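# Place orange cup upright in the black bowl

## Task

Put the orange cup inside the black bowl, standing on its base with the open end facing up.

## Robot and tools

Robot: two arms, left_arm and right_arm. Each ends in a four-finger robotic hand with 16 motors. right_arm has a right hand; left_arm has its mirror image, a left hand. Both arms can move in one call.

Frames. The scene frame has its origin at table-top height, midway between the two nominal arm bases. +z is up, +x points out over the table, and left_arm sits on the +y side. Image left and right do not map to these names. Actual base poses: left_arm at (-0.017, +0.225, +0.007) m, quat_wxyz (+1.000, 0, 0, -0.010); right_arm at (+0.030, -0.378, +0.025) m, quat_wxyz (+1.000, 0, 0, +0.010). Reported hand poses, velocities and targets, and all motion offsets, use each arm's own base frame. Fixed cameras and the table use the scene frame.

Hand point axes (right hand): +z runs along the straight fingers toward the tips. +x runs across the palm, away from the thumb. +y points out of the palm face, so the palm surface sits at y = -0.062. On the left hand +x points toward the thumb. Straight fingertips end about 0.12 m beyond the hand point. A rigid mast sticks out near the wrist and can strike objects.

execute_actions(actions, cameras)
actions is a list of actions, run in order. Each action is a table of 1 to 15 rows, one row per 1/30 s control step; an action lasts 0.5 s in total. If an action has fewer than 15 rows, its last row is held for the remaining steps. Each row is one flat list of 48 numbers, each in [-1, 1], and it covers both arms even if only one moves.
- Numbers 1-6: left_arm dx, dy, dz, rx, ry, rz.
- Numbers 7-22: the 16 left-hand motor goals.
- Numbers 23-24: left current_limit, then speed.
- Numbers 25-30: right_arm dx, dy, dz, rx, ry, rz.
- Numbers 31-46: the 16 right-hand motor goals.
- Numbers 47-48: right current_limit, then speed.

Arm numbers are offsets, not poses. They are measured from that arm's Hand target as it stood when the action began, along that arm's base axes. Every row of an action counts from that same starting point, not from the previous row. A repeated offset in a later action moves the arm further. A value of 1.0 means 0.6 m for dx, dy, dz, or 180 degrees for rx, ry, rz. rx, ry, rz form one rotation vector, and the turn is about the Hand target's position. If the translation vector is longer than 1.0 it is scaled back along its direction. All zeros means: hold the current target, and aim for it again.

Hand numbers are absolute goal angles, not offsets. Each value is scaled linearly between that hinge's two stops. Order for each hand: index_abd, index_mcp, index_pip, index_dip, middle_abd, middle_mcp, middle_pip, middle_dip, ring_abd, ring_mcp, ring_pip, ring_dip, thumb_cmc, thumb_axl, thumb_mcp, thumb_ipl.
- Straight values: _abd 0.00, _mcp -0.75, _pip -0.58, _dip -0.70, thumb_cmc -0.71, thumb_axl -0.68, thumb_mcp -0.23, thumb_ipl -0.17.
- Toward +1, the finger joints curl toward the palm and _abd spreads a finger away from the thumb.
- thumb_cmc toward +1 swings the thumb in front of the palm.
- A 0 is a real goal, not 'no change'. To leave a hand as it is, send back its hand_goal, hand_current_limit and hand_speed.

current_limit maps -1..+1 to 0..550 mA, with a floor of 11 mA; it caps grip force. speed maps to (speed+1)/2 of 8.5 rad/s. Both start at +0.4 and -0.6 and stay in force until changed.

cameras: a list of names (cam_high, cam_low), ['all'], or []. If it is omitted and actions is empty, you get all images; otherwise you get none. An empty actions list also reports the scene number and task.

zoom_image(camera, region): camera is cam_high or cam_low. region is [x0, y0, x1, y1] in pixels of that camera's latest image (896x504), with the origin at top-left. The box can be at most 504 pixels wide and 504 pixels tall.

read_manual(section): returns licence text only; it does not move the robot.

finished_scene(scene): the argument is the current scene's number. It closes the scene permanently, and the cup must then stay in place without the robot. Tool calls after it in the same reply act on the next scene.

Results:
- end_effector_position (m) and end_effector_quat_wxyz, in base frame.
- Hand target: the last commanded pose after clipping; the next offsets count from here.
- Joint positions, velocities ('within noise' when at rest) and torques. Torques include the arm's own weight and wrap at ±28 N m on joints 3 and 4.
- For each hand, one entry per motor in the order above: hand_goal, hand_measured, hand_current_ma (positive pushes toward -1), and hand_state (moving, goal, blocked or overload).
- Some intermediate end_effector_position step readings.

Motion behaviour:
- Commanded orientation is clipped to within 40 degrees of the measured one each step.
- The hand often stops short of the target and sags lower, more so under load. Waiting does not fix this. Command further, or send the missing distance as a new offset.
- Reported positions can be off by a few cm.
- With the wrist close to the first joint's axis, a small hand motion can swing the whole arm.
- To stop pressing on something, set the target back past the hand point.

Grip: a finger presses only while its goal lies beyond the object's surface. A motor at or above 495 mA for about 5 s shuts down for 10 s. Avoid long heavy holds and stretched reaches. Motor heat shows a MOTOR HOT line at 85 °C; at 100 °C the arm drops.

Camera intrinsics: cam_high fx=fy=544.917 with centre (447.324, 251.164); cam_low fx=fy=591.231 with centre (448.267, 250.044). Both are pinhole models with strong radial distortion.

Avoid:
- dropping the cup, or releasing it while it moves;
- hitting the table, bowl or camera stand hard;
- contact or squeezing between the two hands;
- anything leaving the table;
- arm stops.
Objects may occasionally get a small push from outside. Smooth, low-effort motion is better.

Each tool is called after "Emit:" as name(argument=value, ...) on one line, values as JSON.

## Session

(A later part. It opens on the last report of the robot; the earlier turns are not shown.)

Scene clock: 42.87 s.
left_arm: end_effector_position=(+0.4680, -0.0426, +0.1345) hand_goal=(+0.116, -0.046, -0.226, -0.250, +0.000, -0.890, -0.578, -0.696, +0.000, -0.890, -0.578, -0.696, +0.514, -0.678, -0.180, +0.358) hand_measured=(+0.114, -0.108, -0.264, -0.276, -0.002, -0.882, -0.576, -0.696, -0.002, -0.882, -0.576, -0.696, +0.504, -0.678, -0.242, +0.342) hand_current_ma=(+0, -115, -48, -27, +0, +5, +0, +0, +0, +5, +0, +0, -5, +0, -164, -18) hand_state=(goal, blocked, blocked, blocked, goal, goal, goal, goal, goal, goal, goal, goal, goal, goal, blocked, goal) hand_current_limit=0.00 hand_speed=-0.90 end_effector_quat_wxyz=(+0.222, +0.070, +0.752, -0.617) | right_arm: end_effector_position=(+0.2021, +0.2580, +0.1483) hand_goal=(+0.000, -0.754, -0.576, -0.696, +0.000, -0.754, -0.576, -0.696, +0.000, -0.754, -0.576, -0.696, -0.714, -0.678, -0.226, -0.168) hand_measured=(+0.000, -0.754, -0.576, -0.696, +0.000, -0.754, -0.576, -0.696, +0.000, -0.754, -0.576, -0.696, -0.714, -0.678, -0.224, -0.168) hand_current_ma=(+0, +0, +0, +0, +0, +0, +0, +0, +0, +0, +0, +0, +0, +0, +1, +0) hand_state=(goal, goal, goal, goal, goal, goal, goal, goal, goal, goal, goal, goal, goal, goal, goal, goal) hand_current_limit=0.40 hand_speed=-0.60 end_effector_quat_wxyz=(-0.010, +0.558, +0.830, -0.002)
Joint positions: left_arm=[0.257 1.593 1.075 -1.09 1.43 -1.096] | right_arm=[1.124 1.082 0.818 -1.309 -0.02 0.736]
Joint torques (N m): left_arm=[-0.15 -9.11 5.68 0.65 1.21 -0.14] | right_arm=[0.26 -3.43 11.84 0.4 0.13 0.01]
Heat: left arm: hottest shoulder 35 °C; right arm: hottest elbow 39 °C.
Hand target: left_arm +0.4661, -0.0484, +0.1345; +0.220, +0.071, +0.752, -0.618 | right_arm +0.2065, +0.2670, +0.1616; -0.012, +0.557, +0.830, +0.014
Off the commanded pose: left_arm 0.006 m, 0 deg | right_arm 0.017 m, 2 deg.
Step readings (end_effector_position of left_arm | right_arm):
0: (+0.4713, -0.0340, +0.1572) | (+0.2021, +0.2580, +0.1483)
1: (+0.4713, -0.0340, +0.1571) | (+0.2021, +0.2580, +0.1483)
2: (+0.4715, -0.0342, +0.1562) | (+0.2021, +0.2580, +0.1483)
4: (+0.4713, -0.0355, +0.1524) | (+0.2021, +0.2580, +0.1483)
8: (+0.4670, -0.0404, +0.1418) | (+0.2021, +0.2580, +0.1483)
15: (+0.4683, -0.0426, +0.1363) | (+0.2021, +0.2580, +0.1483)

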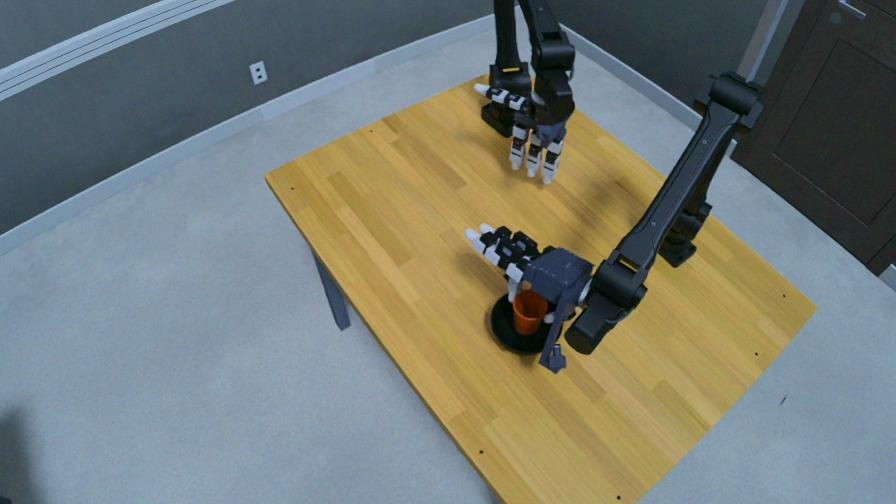

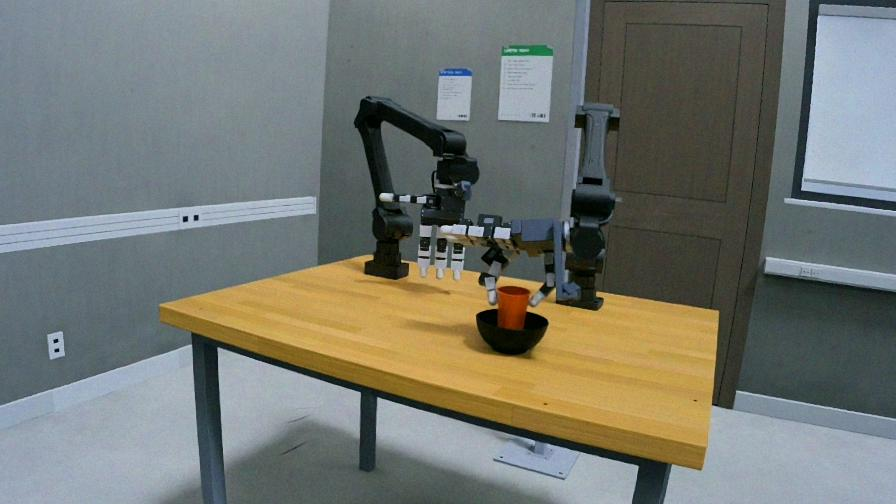

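Emit:
execute_actions(actions=[[[0,0.008,-0.022,0,0,0,0.117,-0.045,-0.225,-0.25,0,-0.89,-0.577,-0.696,0,-0.89,-0.577,-0.696,0.514,-0.677,-0.18,0.358,0.0,-0.9,0,0,0,0,0,0,0,-0.754,-0.576,-0.696,0,-0.754,-0.576,-0.696,0,-0.754,-0.576,-0.696,-0.714,-0.678,-0.226,-0.168,0.4,-0.6]],[[0,0,-0.012,0,0,0,0.117,-0.07,-0.24,-0.262,0,-0.89,-0.577,-0.696,0,-0.89,-0.577,-0.696,0.514,-0.677,-0.205,0.352,0.0,-0.9,0,0,0,0,0,0,0,-0.754,-0.576,-0.696,0,-0.754,-0.576,-0.696,0,-0.754,-0.576,-0.696,-0.714,-0.678,-0.226,-0.168,0.4,-0.6]]], cameras=["cam_high","cam_low"])

Emit:
zoom_image(camera="cam_low", region=[430, 200, 620, 390])

Emit:
zoom_image(camera="cam_high", region=[450, 210, 630, 390])

Scene clock: 44.47 s.
left_arm: end_effector_position=(+0.4658, -0.0431, +0.1180) hand_goal=(+0.116, -0.070, -0.240, -0.262, +0.000, -0.890, -0.578, -0.696, +0.000, -0.890, -0.578, -0.696, +0.514, -0.678, -0.206, +0.352) hand_measured=(+0.114, -0.108, -0.268, -0.278, -0.002, -0.882, -0.576, -0.696, -0.002, -0.882, -0.576, -0.696, +0.504, -0.678, -0.242, +0.342) hand_current_ma=(+0, -52, -28, -11, +0, +5, +0, +0, +0, +5, +0, +0, -5, +0, -69, -9) hand_state=(goal, blocked, blocked, goal, goal, goal, goal, goal, goal, goal, goal, goal, goal, goal, blocked, goal) hand_current_limit=0.00 hand_speed=-0.90 end_effector_quat_wxyz=(+0.217, +0.067, +0.752, -0.619) | right_arm: end_effector_position=(+0.2021, +0.2580, +0.1483) hand_goal=(+0.000, -0.754, -0.576, -0.696, +0.000, -0.754, -0.576, -0.696, +0.000, -0.754, -0.576, -0.696, -0.714, -0.678, -0.226, -0.168) hand_measured=(+0.000, -0.754, -0.576, -0.696, +0.000, -0.754, -0.576, -0.696, +0.000, -0.754, -0.576, -0.696, -0.714, -0.678, -0.224, -0.168) hand_current_ma=(+0, +0, +0, +0, +0, +0, +0, +0, +0, +0, +0, +0, +0, +0, +1, +0) hand_state=(goal, goal, goal, goal, goal, goal, goal, goal, goal, goal, goal, goal, goal, goal, goal, goal) hand_current_limit=0.40 hand_speed=-0.60 end_effector_quat_wxyz=(-0.010, +0.558, +0.830, -0.002)
Joint positions: left_arm=[0.257 1.618 1.056 -1.068 1.43 -1.084] | right_arm=[1.124 1.082 0.818 -1.309 -0.02 0.736]
Joint torques (N m): left_arm=[0.79 -8.47 5.55 0.7 1.16 0.06] | right_arm=[0.26 -3.31 11.85 0.4 0.14 0.01]
Heat: left arm: hottest shoulder 35 °C; right arm: hottest elbow 39 °C.
Hand target: left_arm +0.4661, -0.0436, +0.1141; +0.220, +0.071, +0.752, -0.618 | right_arm +0.2065, +0.2670, +0.1616; -0.012, +0.557, +0.830, +0.014
Off the commanded pose: left_arm 0.004 m, 1 deg | right_arm 0.017 m, 2 deg.
Step readings (end_effector_position of left_arm | right_arm):
0: (+0.4680, -0.0426, +0.1344) | (+0.2021, +0.2580, +0.1483)
1: (+0.4680, -0.0426, +0.1344) | (+0.2021, +0.2580, +0.1483)
2: (+0.4679, -0.0426, +0.1343) | (+0.2021, +0.2580, +0.1483)
4: (+0.4675, -0.0427, +0.1336) | (+0.2021, +0.2580, +0.1483)
8: (+0.4657, -0.0432, +0.1290) | (+0.2021, +0.2580, +0.1483)
15: (+0.4652, -0.0433, +0.1249) | (+0.2021, +0.2580, +0.1483)
16: (+0.4653, -0.0432, +0.1249) | (+0.2021, +0.2580, +0.1483)
17: (+0.4656, -0.0432, +0.1249) | (+0.2021, +0.2580, +0.1483)
19: (+0.4664, -0.0430, +0.1245) | (+0.2021, +0.2580, +0.1483)
23: (+0.4665, -0.0429, +0.1214) | (+0.2021, +0.2580, +0.1483)
30: (+0.4655, -0.0432, +0.1180) | (+0.2021, +0.2580, +0.1483)

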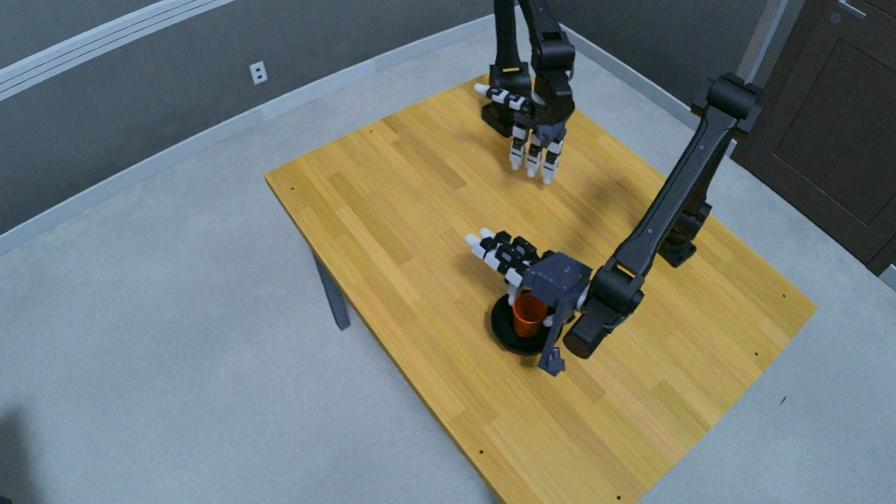

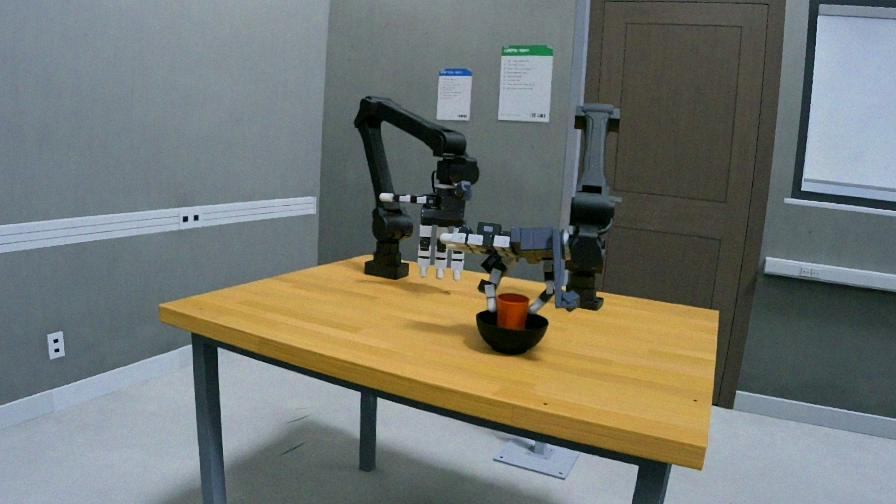

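Scaled by 2.653 from the camera's 896x504 image, which has a finer 1280x720 frame.

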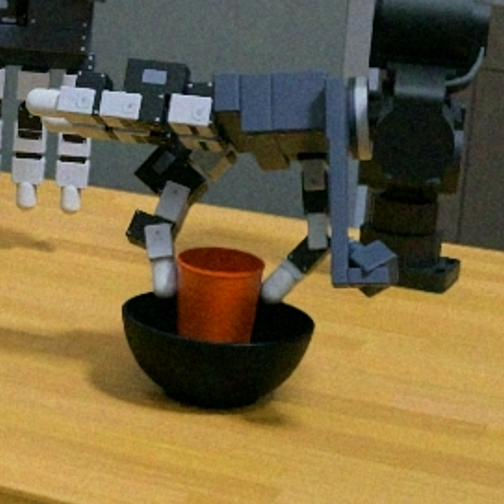

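Scaled by 2.800 from the camera's 896x504 image, which has a finer 1280x720 frame.

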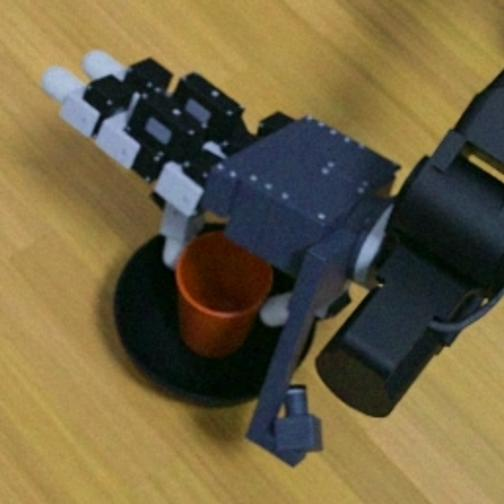

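Emit:
execute_actions(actions=[[[0,0,-0.008,0,0,0,0.117,-0.086,-0.252,-0.27,0,-0.89,-0.577,-0.696,0,-0.89,-0.577,-0.696,0.514,-0.677,-0.224,0.346,0.0,-0.92,0,0,0,0,0,0,0,-0.754,-0.576,-0.696,0,-0.754,-0.576,-0.696,0,-0.754,-0.576,-0.696,-0.714,-0.678,-0.226,-0.168,0.4,-0.6]]], cameras=["cam_high","cam_low"])

Emit:
zoom_image(camera="cam_low", region=[430, 200, 620, 390])

Emit:
zoom_image(camera="cam_high", region=[450, 210, 630, 390])

Scene clock: 45.40 s.
left_arm: end_effector_position=(+0.4660, -0.0431, +0.1139) hand_goal=(+0.116, -0.086, -0.252, -0.270, +0.000, -0.890, -0.578, -0.696, +0.000, -0.890, -0.578, -0.696, +0.514, -0.678, -0.224, +0.346) hand_measured=(+0.114, -0.108, -0.270, -0.280, -0.002, -0.882, -0.576, -0.696, -0.002, -0.882, -0.576, -0.696, +0.504, -0.678, -0.242, +0.340) hand_current_ma=(+0, -21, -14, -5, +0, +5, +0, +0, +0, +5, +0, +0, -5, +0, -23, -4) hand_state=(goal, blocked, goal, goal, goal, goal, goal, goal, goal, goal, goal, goal, goal, goal, goal, goal) hand_current_limit=0.00 hand_speed=-0.92 end_effector_quat_wxyz=(+0.218, +0.068, +0.752, -0.618) | right_arm: end_effector_position=(+0.2021, +0.2580, +0.1483) hand_goal=(+0.000, -0.754, -0.576, -0.696, +0.000, -0.754, -0.576, -0.696, +0.000, -0.754, -0.576, -0.696, -0.714, -0.678, -0.226, -0.168) hand_measured=(+0.000, -0.754, -0.576, -0.696, +0.000, -0.754, -0.576, -0.696, +0.000, -0.754, -0.576, -0.696, -0.714, -0.678, -0.224, -0.168) hand_current_ma=(+0, +0, +0, +0, +0, +0, +0, +0, +0, +0, +0, +0, +0, +0, +1, +0) hand_state=(goal, goal, goal, goal, goal, goal, goal, goal, goal, goal, goal, goal, goal, goal, goal, goal) hand_current_limit=0.40 hand_speed=-0.60 end_effector_quat_wxyz=(-0.010, +0.558, +0.830, -0.002)
Joint positions: left_arm=[0.257 1.623 1.05 -1.055 1.43 -1.083] | right_arm=[1.124 1.082 0.818 -1.309 -0.02 0.736]
Joint torques (N m): left_arm=[0.79 -8.41 5.46 0.66 1.16 0.05] | right_arm=[0.32 -3.31 11.84 0.4 0.13 0.01]
Heat: left arm: hottest shoulder 35 °C; right arm: hottest elbow 39 °C.
Hand target: left_arm +0.4661, -0.0436, +0.1094; +0.220, +0.071, +0.752, -0.618 | right_arm +0.2065, +0.2670, +0.1616; -0.012, +0.557, +0.830, +0.014
Off the commanded pose: left_arm 0.005 m, 0 deg | right_arm 0.017 m, 2 deg.
Step readings (end_effector_position of left_arm | right_arm):
0: (+0.4658, -0.0431, +0.1180) | (+0.2021, +0.2580, +0.1483)
1: (+0.4658, -0.0431, +0.1180) | (+0.2021, +0.2580, +0.1483)
2: (+0.4659, -0.0431, +0.1180) | (+0.2021, +0.2580, +0.1483)
4: (+0.4665, -0.0430, +0.1177) | (+0.2021, +0.2580, +0.1483)
8: (+0.4673, -0.0427, +0.1165) | (+0.2021, +0.2580, +0.1483)
15: (+0.4658, -0.0431, +0.1139) | (+0.2021, +0.2580, +0.1483)

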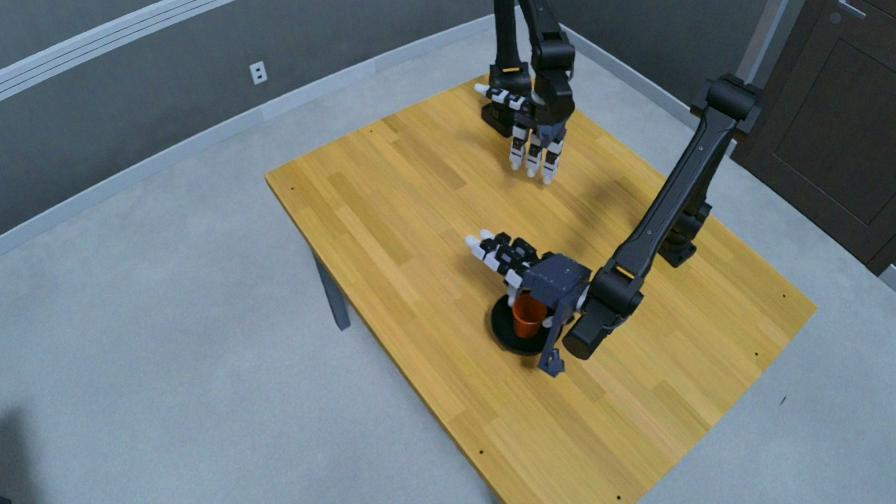

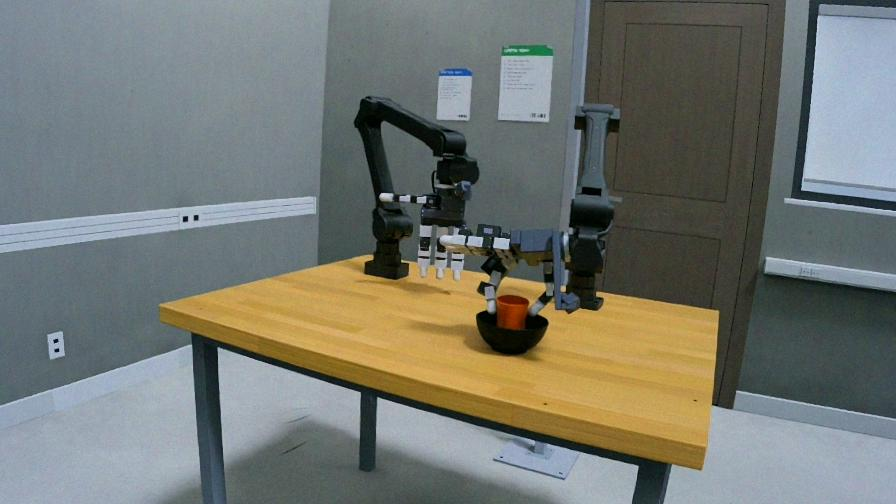

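Scaled by 2.653 from the camera's 896x504 image, which has a finer 1280x720 frame.

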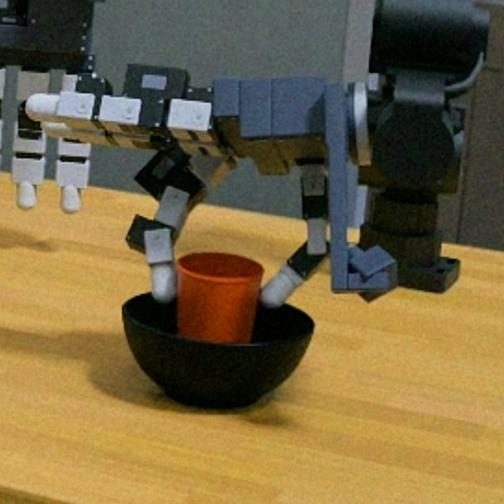

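Scaled by 2.800 from the camera's 896x504 image, which has a finer 1280x720 frame.

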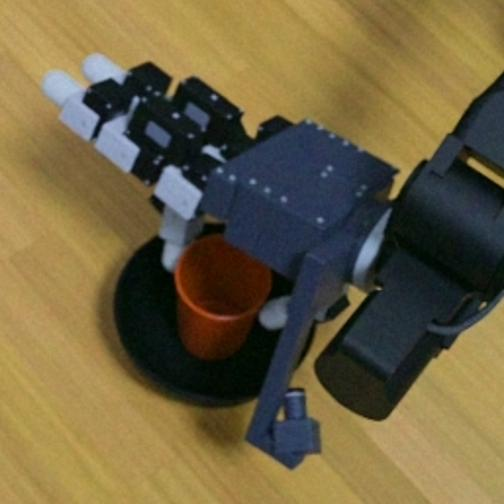

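Emit:
execute_actions(actions=[[[0,0,-0.008,0,0,0,0.117,-0.09,-0.255,-0.272,0,-0.89,-0.577,-0.696,0,-0.89,-0.577,-0.696,0.514,-0.677,-0.228,0.345,0.0,-0.92,0,0,0,0,0,0,0,-0.754,-0.576,-0.696,0,-0.754,-0.576,-0.696,0,-0.754,-0.576,-0.696,-0.714,-0.678,-0.226,-0.168,0.4,-0.6]],[[0,0,-0.004,0,0,0,0.117,-0.1,-0.264,-0.278,0,-0.89,-0.577,-0.696,0,-0.89,-0.577,-0.696,0.514,-0.677,-0.236,0.342,0.0,-0.94,0,0,0,0,0,0,0,-0.754,-0.576,-0.696,0,-0.754,-0.576,-0.696,0,-0.754,-0.576,-0.696,-0.714,-0.678,-0.226,-0.168,0.4,-0.6]]], cameras=["cam_high","cam_low"])

Emit:
zoom_image(camera="cam_low", region=[430, 200, 620, 390])

Emit:
zoom_image(camera="cam_high", region=[450, 210, 630, 390])

Scene clock: 46.80 s.
left_arm: end_effector_position=(+0.4673, -0.0427, +0.1094) hand_goal=(+0.116, -0.100, -0.264, -0.278, +0.000, -0.890, -0.578, -0.696, +0.000, -0.890, -0.578, -0.696, +0.514, -0.678, -0.236, +0.342) hand_measured=(+0.114, -0.108, -0.272, -0.282, -0.002, -0.882, -0.576, -0.696, -0.002, -0.882, -0.576, -0.696, +0.504, -0.678, -0.244, +0.340) hand_current_ma=(+0, -4, -4, -1, +0, +5, +0, +0, +0, +5, +0, +0, -5, +0, -5, -1) hand_state=(goal, goal, goal, goal, goal, goal, goal, goal, goal, goal, goal, goal, goal, goal, goal, goal) hand_current_limit=0.00 hand_speed=-0.94 end_effector_quat_wxyz=(+0.221, +0.070, +0.752, -0.617) | right_arm: end_effector_position=(+0.2021, +0.2580, +0.1483) hand_goal=(+0.000, -0.754, -0.576, -0.696, +0.000, -0.754, -0.576, -0.696, +0.000, -0.754, -0.576, -0.696, -0.714, -0.678, -0.226, -0.168) hand_measured=(+0.000, -0.754, -0.576, -0.696, +0.000, -0.754, -0.576, -0.696, +0.000, -0.754, -0.576, -0.696, -0.714, -0.678, -0.224, -0.168) hand_current_ma=(+0, +0, +0, +0, +0, +0, +0, +0, +0, +0, +0, +0, +0, +0, +1, +0) hand_state=(goal, goal, goal, goal, goal, goal, goal, goal, goal, goal, goal, goal, goal, goal, goal, goal) hand_current_limit=0.40 hand_speed=-0.60 end_effector_quat_wxyz=(-0.010, +0.558, +0.830, -0.002)
Joint positions: left_arm=[0.257 1.631 1.045 -1.037 1.43 -1.082] | right_arm=[1.124 1.082 0.818 -1.309 -0.02 0.736]
Joint torques (N m): left_arm=[0.73 -8.29 5.2 0.66 1.16 0.05] | right_arm=[0.38 -3.25 11.85 0.43 0.13 0.01]
Heat: left arm: hottest shoulder 35 °C; right arm: hottest elbow 39 °C.
Hand target: left_arm +0.4660, -0.0437, +0.1022; +0.220, +0.071, +0.752, -0.618 | right_arm +0.2065, +0.2670, +0.1616; -0.012, +0.557, +0.830, +0.014
Off the commanded pose: left_arm 0.008 m, 0 deg | right_arm 0.017 m, 2 deg.
Step readings (end_effector_position of left_arm | right_arm):
0: (+0.4660, -0.0431, +0.1139) | (+0.2021, +0.2580, +0.1483)
1: (+0.4660, -0.0431, +0.1139) | (+0.2021, +0.2580, +0.1483)
2: (+0.4661, -0.0430, +0.1138) | (+0.2021, +0.2580, +0.1483)
4: (+0.4667, -0.0429, +0.1133) | (+0.2021, +0.2580, +0.1483)
8: (+0.4673, -0.0427, +0.1115) | (+0.2021, +0.2580, +0.1483)
15: (+0.4660, -0.0431, +0.1094) | (+0.2021, +0.2580, +0.1483)
16: (+0.4661, -0.0430, +0.1094) | (+0.2021, +0.2580, +0.1483)
17: (+0.4662, -0.0430, +0.1094) | (+0.2021, +0.2580, +0.1483)
19: (+0.4665, -0.0429, +0.1094) | (+0.2021, +0.2580, +0.1483)
23: (+0.4669, -0.0428, +0.1094) | (+0.2021, +0.2580, +0.1483)
30: (+0.4672, -0.0428, +0.1094) | (+0.2021, +0.2580, +0.1483)

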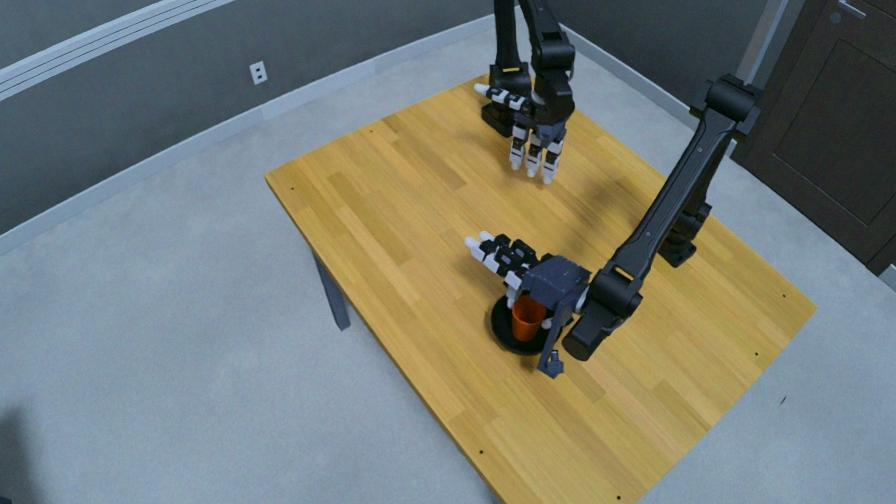

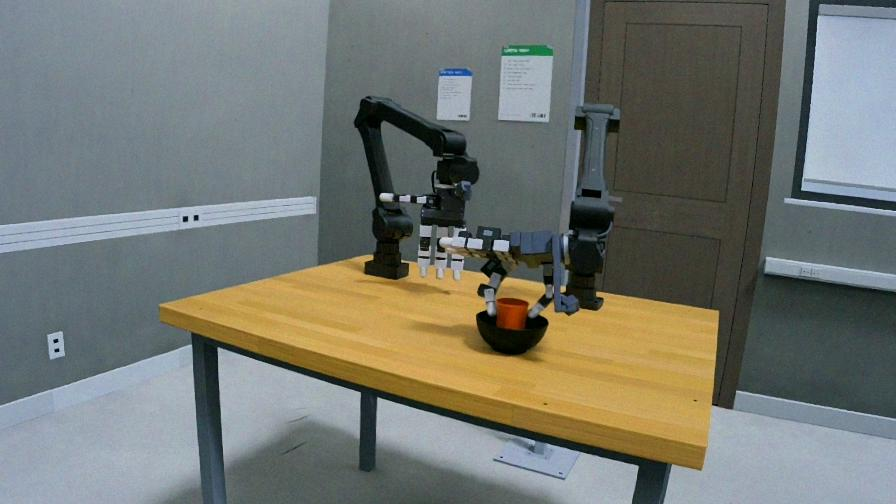

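Scaled by 2.653 from the camera's 896x504 image, which has a finer 1280x720 frame.

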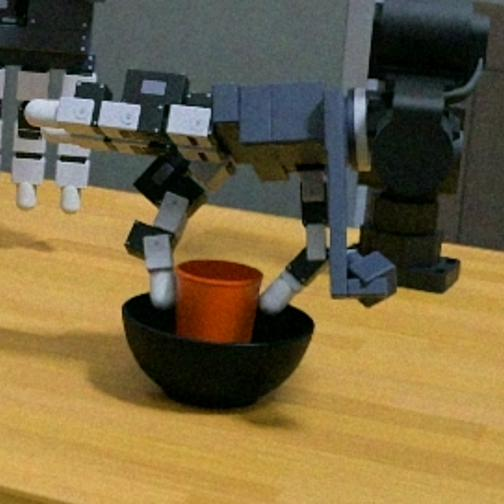

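Scaled by 2.800 from the camera's 896x504 image, which has a finer 1280x720 frame.

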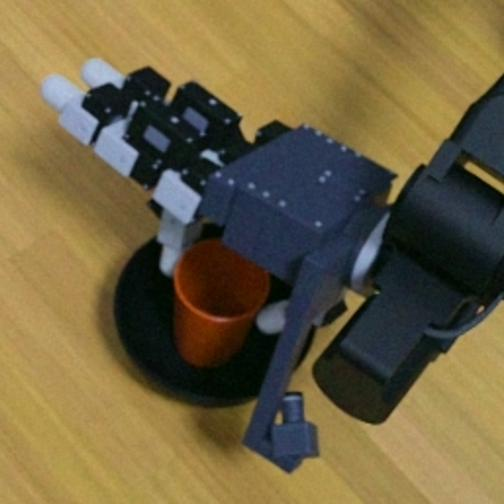

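Emit:
execute_actions(actions=[[[0,0,0.01,0,0,0,0.117,-0.116,-0.278,-0.286,0,-0.89,-0.577,-0.696,0,-0.89,-0.577,-0.696,0.514,-0.677,-0.25,0.334,0.1,-0.93,0,0,0,0,0,0,0,-0.754,-0.576,-0.696,0,-0.754,-0.576,-0.696,0,-0.754,-0.576,-0.696,-0.714,-0.678,-0.226,-0.168,0.4,-0.6]],[[0,0,0,0,0,0,0.117,-0.145,-0.29,-0.31,0,-0.89,-0.577,-0.696,0,-0.89,-0.577,-0.696,0.514,-0.677,-0.27,0.315,0.2,-0.92,0,0,0,0,0,0,0,-0.754,-0.576,-0.696,0,-0.754,-0.576,-0.696,0,-0.754,-0.576,-0.696,-0.714,-0.678,-0.226,-0.168,0.4,-0.6]]], cameras=["cam_high","cam_low"])

Emit:
zoom_image(camera="cam_low", region=[430, 200, 620, 390])

Emit:
zoom_image(camera="cam_high", region=[450, 210, 630, 390])

Scene clock: 48.33 s.
left_arm: end_effector_position=(+0.4673, -0.0427, +0.1094) hand_goal=(+0.116, -0.146, -0.290, -0.310, +0.000, -0.890, -0.578, -0.696, +0.000, -0.890, -0.578, -0.696, +0.514, -0.678, -0.270, +0.314) hand_measured=(+0.114, -0.134, -0.286, -0.308, -0.002, -0.882, -0.576, -0.696, -0.002, -0.882, -0.576, -0.696, +0.506, -0.678, -0.268, +0.316) hand_current_ma=(+0, +8, +2, +1, +0, +5, +0, +0, +0, +5, +0, +0, -4, +0, +1, +0) hand_state=(goal, goal, goal, goal, goal, goal, goal, goal, goal, goal, goal, goal, goal, goal, goal, goal) hand_current_limit=0.20 hand_speed=-0.92 end_effector_quat_wxyz=(+0.221, +0.070, +0.752, -0.617) | right_arm: end_effector_position=(+0.2021, +0.2580, +0.1483) hand_goal=(+0.000, -0.754, -0.576, -0.696, +0.000, -0.754, -0.576, -0.696, +0.000, -0.754, -0.576, -0.696, -0.714, -0.678, -0.226, -0.168) hand_measured=(+0.000, -0.754, -0.576, -0.696, +0.000, -0.754, -0.576, -0.696, +0.000, -0.754, -0.576, -0.696, -0.714, -0.678, -0.224, -0.168) hand_current_ma=(+0, +0, +0, +0, +0, +0, +0, +0, +0, +0, +0, +0, +0, +0, +1, +0) hand_state=(goal, goal, goal, goal, goal, goal, goal, goal, goal, goal, goal, goal, goal, goal, goal, goal) hand_current_limit=0.40 hand_speed=-0.60 end_effector_quat_wxyz=(-0.010, +0.558, +0.830, -0.002)
Joint positions: left_arm=[0.257 1.631 1.045 -1.037 1.43 -1.082] | right_arm=[1.124 1.082 0.818 -1.309 -0.02 0.736]
Joint torques (N m): left_arm=[0.79 -8.88 5.64 0.12 1.16 0.01] | right_arm=[0.15 -3.37 11.85 0.4 0.14 0.01]
Heat: left arm: hottest shoulder 35 °C; right arm: hottest elbow 39 °C.
Hand target: left_arm +0.4660, -0.0437, +0.1082; +0.220, +0.071, +0.752, -0.618 | right_arm +0.2065, +0.2670, +0.1616; -0.012, +0.557, +0.830, +0.014
Off the commanded pose: left_arm 0.002 m, 0 deg | right_arm 0.017 m, 2 deg.
Step readings (end_effector_position of left_arm | right_arm):
0: (+0.4673, -0.0427, +0.1094) | (+0.2021, +0.2580, +0.1483)
1: (+0.4673, -0.0427, +0.1094) | (+0.2021, +0.2580, +0.1483)
2: (+0.4673, -0.0427, +0.1094) | (+0.2021, +0.2580, +0.1483)
4: (+0.4673, -0.0427, +0.1094) | (+0.2021, +0.2580, +0.1483)
8: (+0.4673, -0.0427, +0.1094) | (+0.2021, +0.2580, +0.1483)
15: (+0.4673, -0.0427, +0.1094) | (+0.2021, +0.2580, +0.1483)
16: (+0.4673, -0.0427, +0.1094) | (+0.2021, +0.2580, +0.1483)
17: (+0.4673, -0.0427, +0.1094) | (+0.2021, +0.2580, +0.1483)
19: (+0.4673, -0.0427, +0.1094) | (+0.2021, +0.2580, +0.1483)
23: (+0.4673, -0.0427, +0.1094) | (+0.2021, +0.2580, +0.1483)
30: (+0.4673, -0.0427, +0.1094) | (+0.2021, +0.2580, +0.1483)

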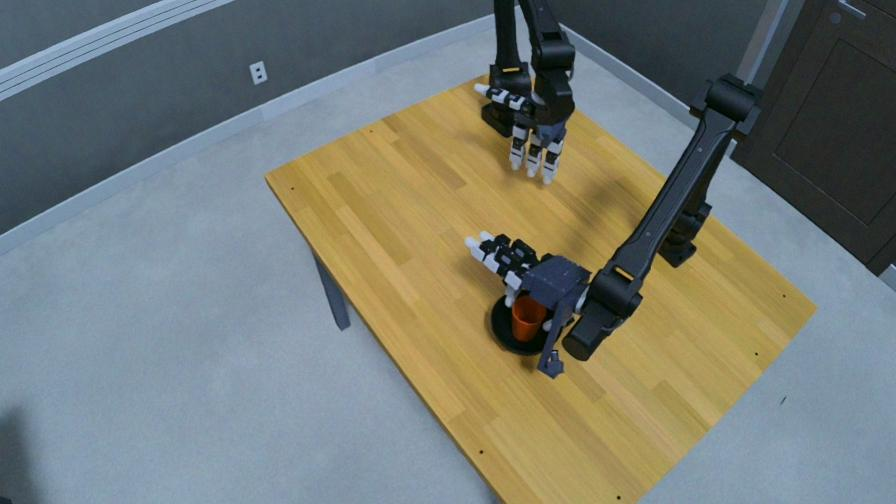

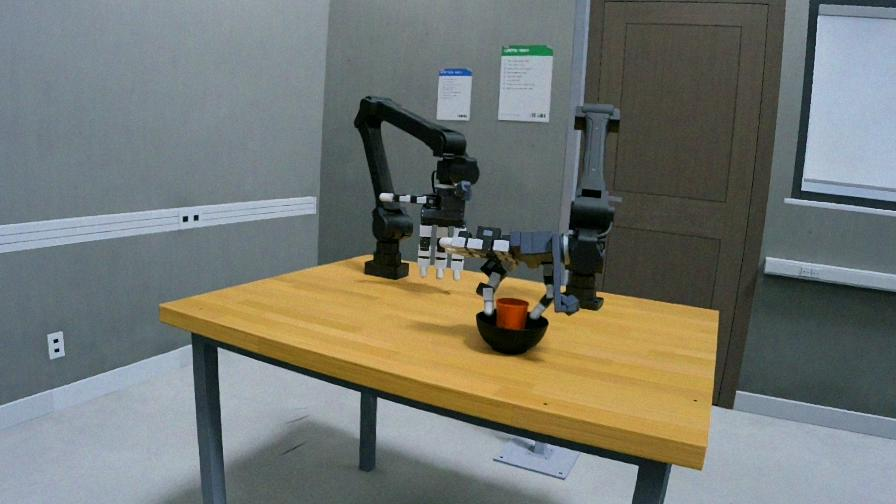

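Scaled by 2.653 from the camera's 896x504 image, which has a finer 1280x720 frame.

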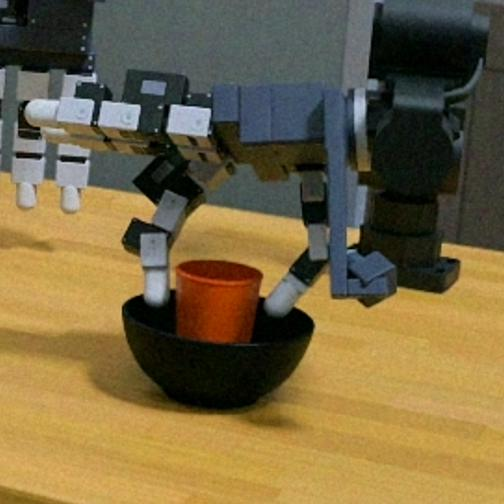

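Scaled by 2.800 from the camera's 896x504 image, which has a finer 1280x720 frame.

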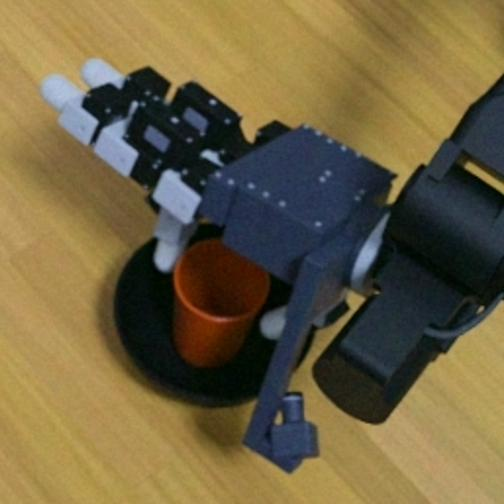

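Emit:
execute_actions(actions=[[[0.012,0.002,0.05,0,0,0,0.117,-0.155,-0.31,-0.33,0,-0.89,-0.577,-0.696,0,-0.89,-0.577,-0.696,0.514,-0.677,-0.28,0.3,0.2,-0.92,0,0,0,0,0,0,0,-0.754,-0.576,-0.696,0,-0.754,-0.576,-0.696,0,-0.754,-0.576,-0.696,-0.714,-0.678,-0.226,-0.168,0.4,-0.6]],[[0.005,0.002,0.09,0,0,0,0.117,-0.164,-0.38,-0.42,0,-0.89,-0.577,-0.696,0,-0.89,-0.577,-0.696,0.514,-0.677,-0.31,0.25,0.2,-0.9,0,0,0,0,0,0,0,-0.754,-0.576,-0.696,0,-0.754,-0.576,-0.696,0,-0.754,-0.576,-0.696,-0.714,-0.678,-0.226,-0.168,0.4,-0.6]],[[0,0,0.09,0,0,0,0.117,-0.164,-0.45,-0.55,0,-0.89,-0.577,-0.696,0,-0.89,-0.577,-0.696,0.514,-0.677,-0.36,0.16,0.2,-0.9,0,0,0,0,0,0,0,-0.754,-0.576,-0.696,0,-0.754,-0.576,-0.696,0,-0.754,-0.576,-0.696,-0.714,-0.678,-0.226,-0.168,0.4,-0.6]]], cameras=["cam_high","cam_low"])

Emit:
zoom_image(camera="cam_low", region=[430, 200, 620, 390])

Emit:
zoom_image(camera="cam_high", region=[450, 210, 630, 390])

Scene clock: 50.63 s.
left_arm: end_effector_position=(+0.4595, -0.0445, +0.2263) hand_goal=(+0.116, -0.164, -0.450, -0.550, +0.000, -0.890, -0.578, -0.696, +0.000, -0.890, -0.578, -0.696, +0.514, -0.678, -0.360, +0.160) hand_measured=(+0.114, -0.152, -0.444, -0.548, -0.002, -0.882, -0.576, -0.696, -0.002, -0.882, -0.576, -0.696, +0.508, -0.678, -0.356, +0.162) hand_current_ma=(+0, +7, +2, +1, +0, +5, +0, +0, +0, +5, +0, +0, -3, +0, +2, +0) hand_state=(goal, goal, goal, goal, goal, goal, goal, goal, goal, goal, goal, goal, goal, goal, goal, goal) hand_current_limit=0.20 hand_speed=-0.90 end_effector_quat_wxyz=(+0.204, +0.049, +0.754, -0.623) | right_arm: end_effector_position=(+0.2021, +0.2580, +0.1483) hand_goal=(+0.000, -0.754, -0.576, -0.696, +0.000, -0.754, -0.576, -0.696, +0.000, -0.754, -0.576, -0.696, -0.714, -0.678, -0.226, -0.168) hand_measured=(+0.000, -0.754, -0.576, -0.696, +0.000, -0.754, -0.576, -0.696, +0.000, -0.754, -0.576, -0.696, -0.714, -0.678, -0.224, -0.168) hand_current_ma=(+0, +0, +0, +0, +0, +0, +0, +0, +0, +0, +0, +0, +0, +0, +1, +0) hand_state=(goal, goal, goal, goal, goal, goal, goal, goal, goal, goal, goal, goal, goal, goal, goal, goal) hand_current_limit=0.40 hand_speed=-0.60 end_effector_quat_wxyz=(-0.010, +0.558, +0.830, -0.002)
Joint positions: left_arm=[0.257 1.488 1.217 -1.34 1.429 -1.15] | right_arm=[1.124 1.082 0.818 -1.309 -0.02 0.736]
Joint torques (N m): left_arm=[0.62 -7.82 10.86 -0.06 1.16 0.04] | right_arm=[0.26 -3.19 11.82 0.4 0.14 0.01]
Heat: left arm: hottest shoulder 35 °C; right arm: hottest elbow 39 °C.
Hand target: left_arm +0.4763, -0.0413, +0.2461; +0.220, +0.071, +0.752, -0.618 | right_arm +0.2065, +0.2670, +0.1616; -0.012, +0.557, +0.830, +0.014
Off the commanded pose: left_arm 0.026 m, 3 deg | right_arm 0.017 m, 2 deg.
Step readings (end_effector_position of left_arm | right_arm):
0: (+0.4673, -0.0427, +0.1094) | (+0.2021, +0.2580, +0.1483)
1: (+0.4673, -0.0427, +0.1094) | (+0.2021, +0.2580, +0.1483)
2: (+0.4669, -0.0428, +0.1094) | (+0.2021, +0.2580, +0.1483)
4: (+0.4645, -0.0435, +0.1096) | (+0.2021, +0.2580, +0.1483)
8: (+0.4605, -0.0445, +0.1127) | (+0.2021, +0.2580, +0.1483)
15: (+0.4575, -0.0453, +0.1165) | (+0.2021, +0.2580, +0.1483)
16: (+0.4571, -0.0454, +0.1165) | (+0.2021, +0.2580, +0.1483)
17: (+0.4563, -0.0456, +0.1178) | (+0.2021, +0.2580, +0.1483)
19: (+0.4537, -0.0461, +0.1242) | (+0.2021, +0.2580, +0.1483)
23: (+0.4566, -0.0453, +0.1519) | (+0.2021, +0.2580, +0.1483)
30: (+0.4630, -0.0438, +0.1775) | (+0.2021, +0.2580, +0.1483)
31: (+0.4621, -0.0440, +0.1774) | (+0.2021, +0.2580, +0.1483)
32: (+0.4609, -0.0443, +0.1780) | (+0.2021, +0.2580, +0.1483)
34: (+0.4588, -0.0447, +0.1821) | (+0.2021, +0.2580, +0.1483)
38: (+0.4606, -0.0442, +0.2028) | (+0.2021, +0.2580, +0.1483)
45: (+0.4628, -0.0436, +0.2264) | (+0.2021, +0.2580, +0.1483)

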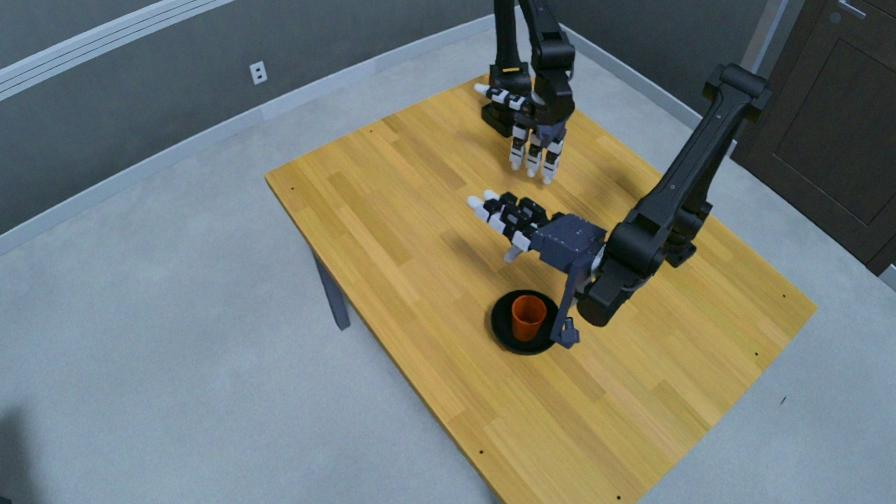

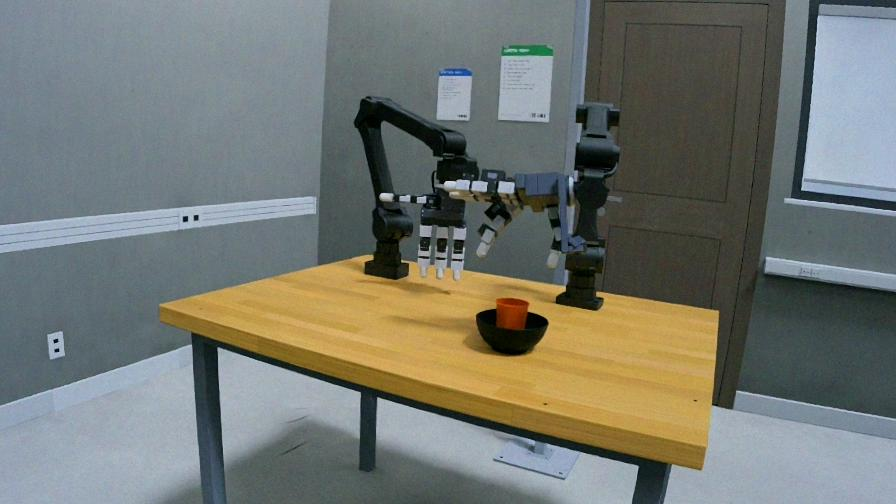

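Scaled by 2.653 from the camera's 896x504 image, which has a finer 1280x720 frame.

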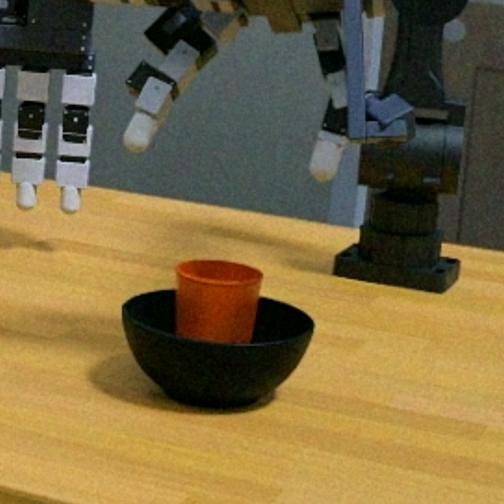

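Scaled by 2.800 from the camera's 896x504 image, which has a finer 1280x720 frame.

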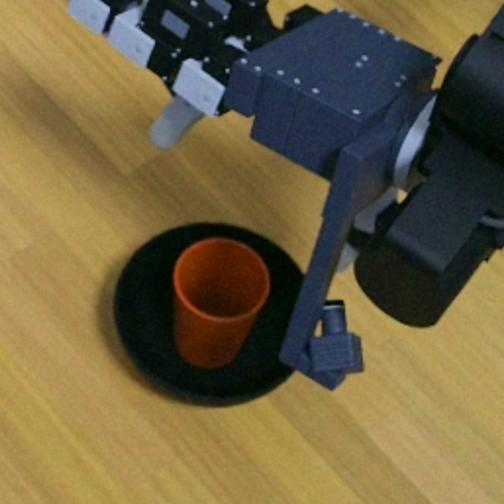

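Emit:
finished_scene(scene=3)

The scene is finished: the task was done.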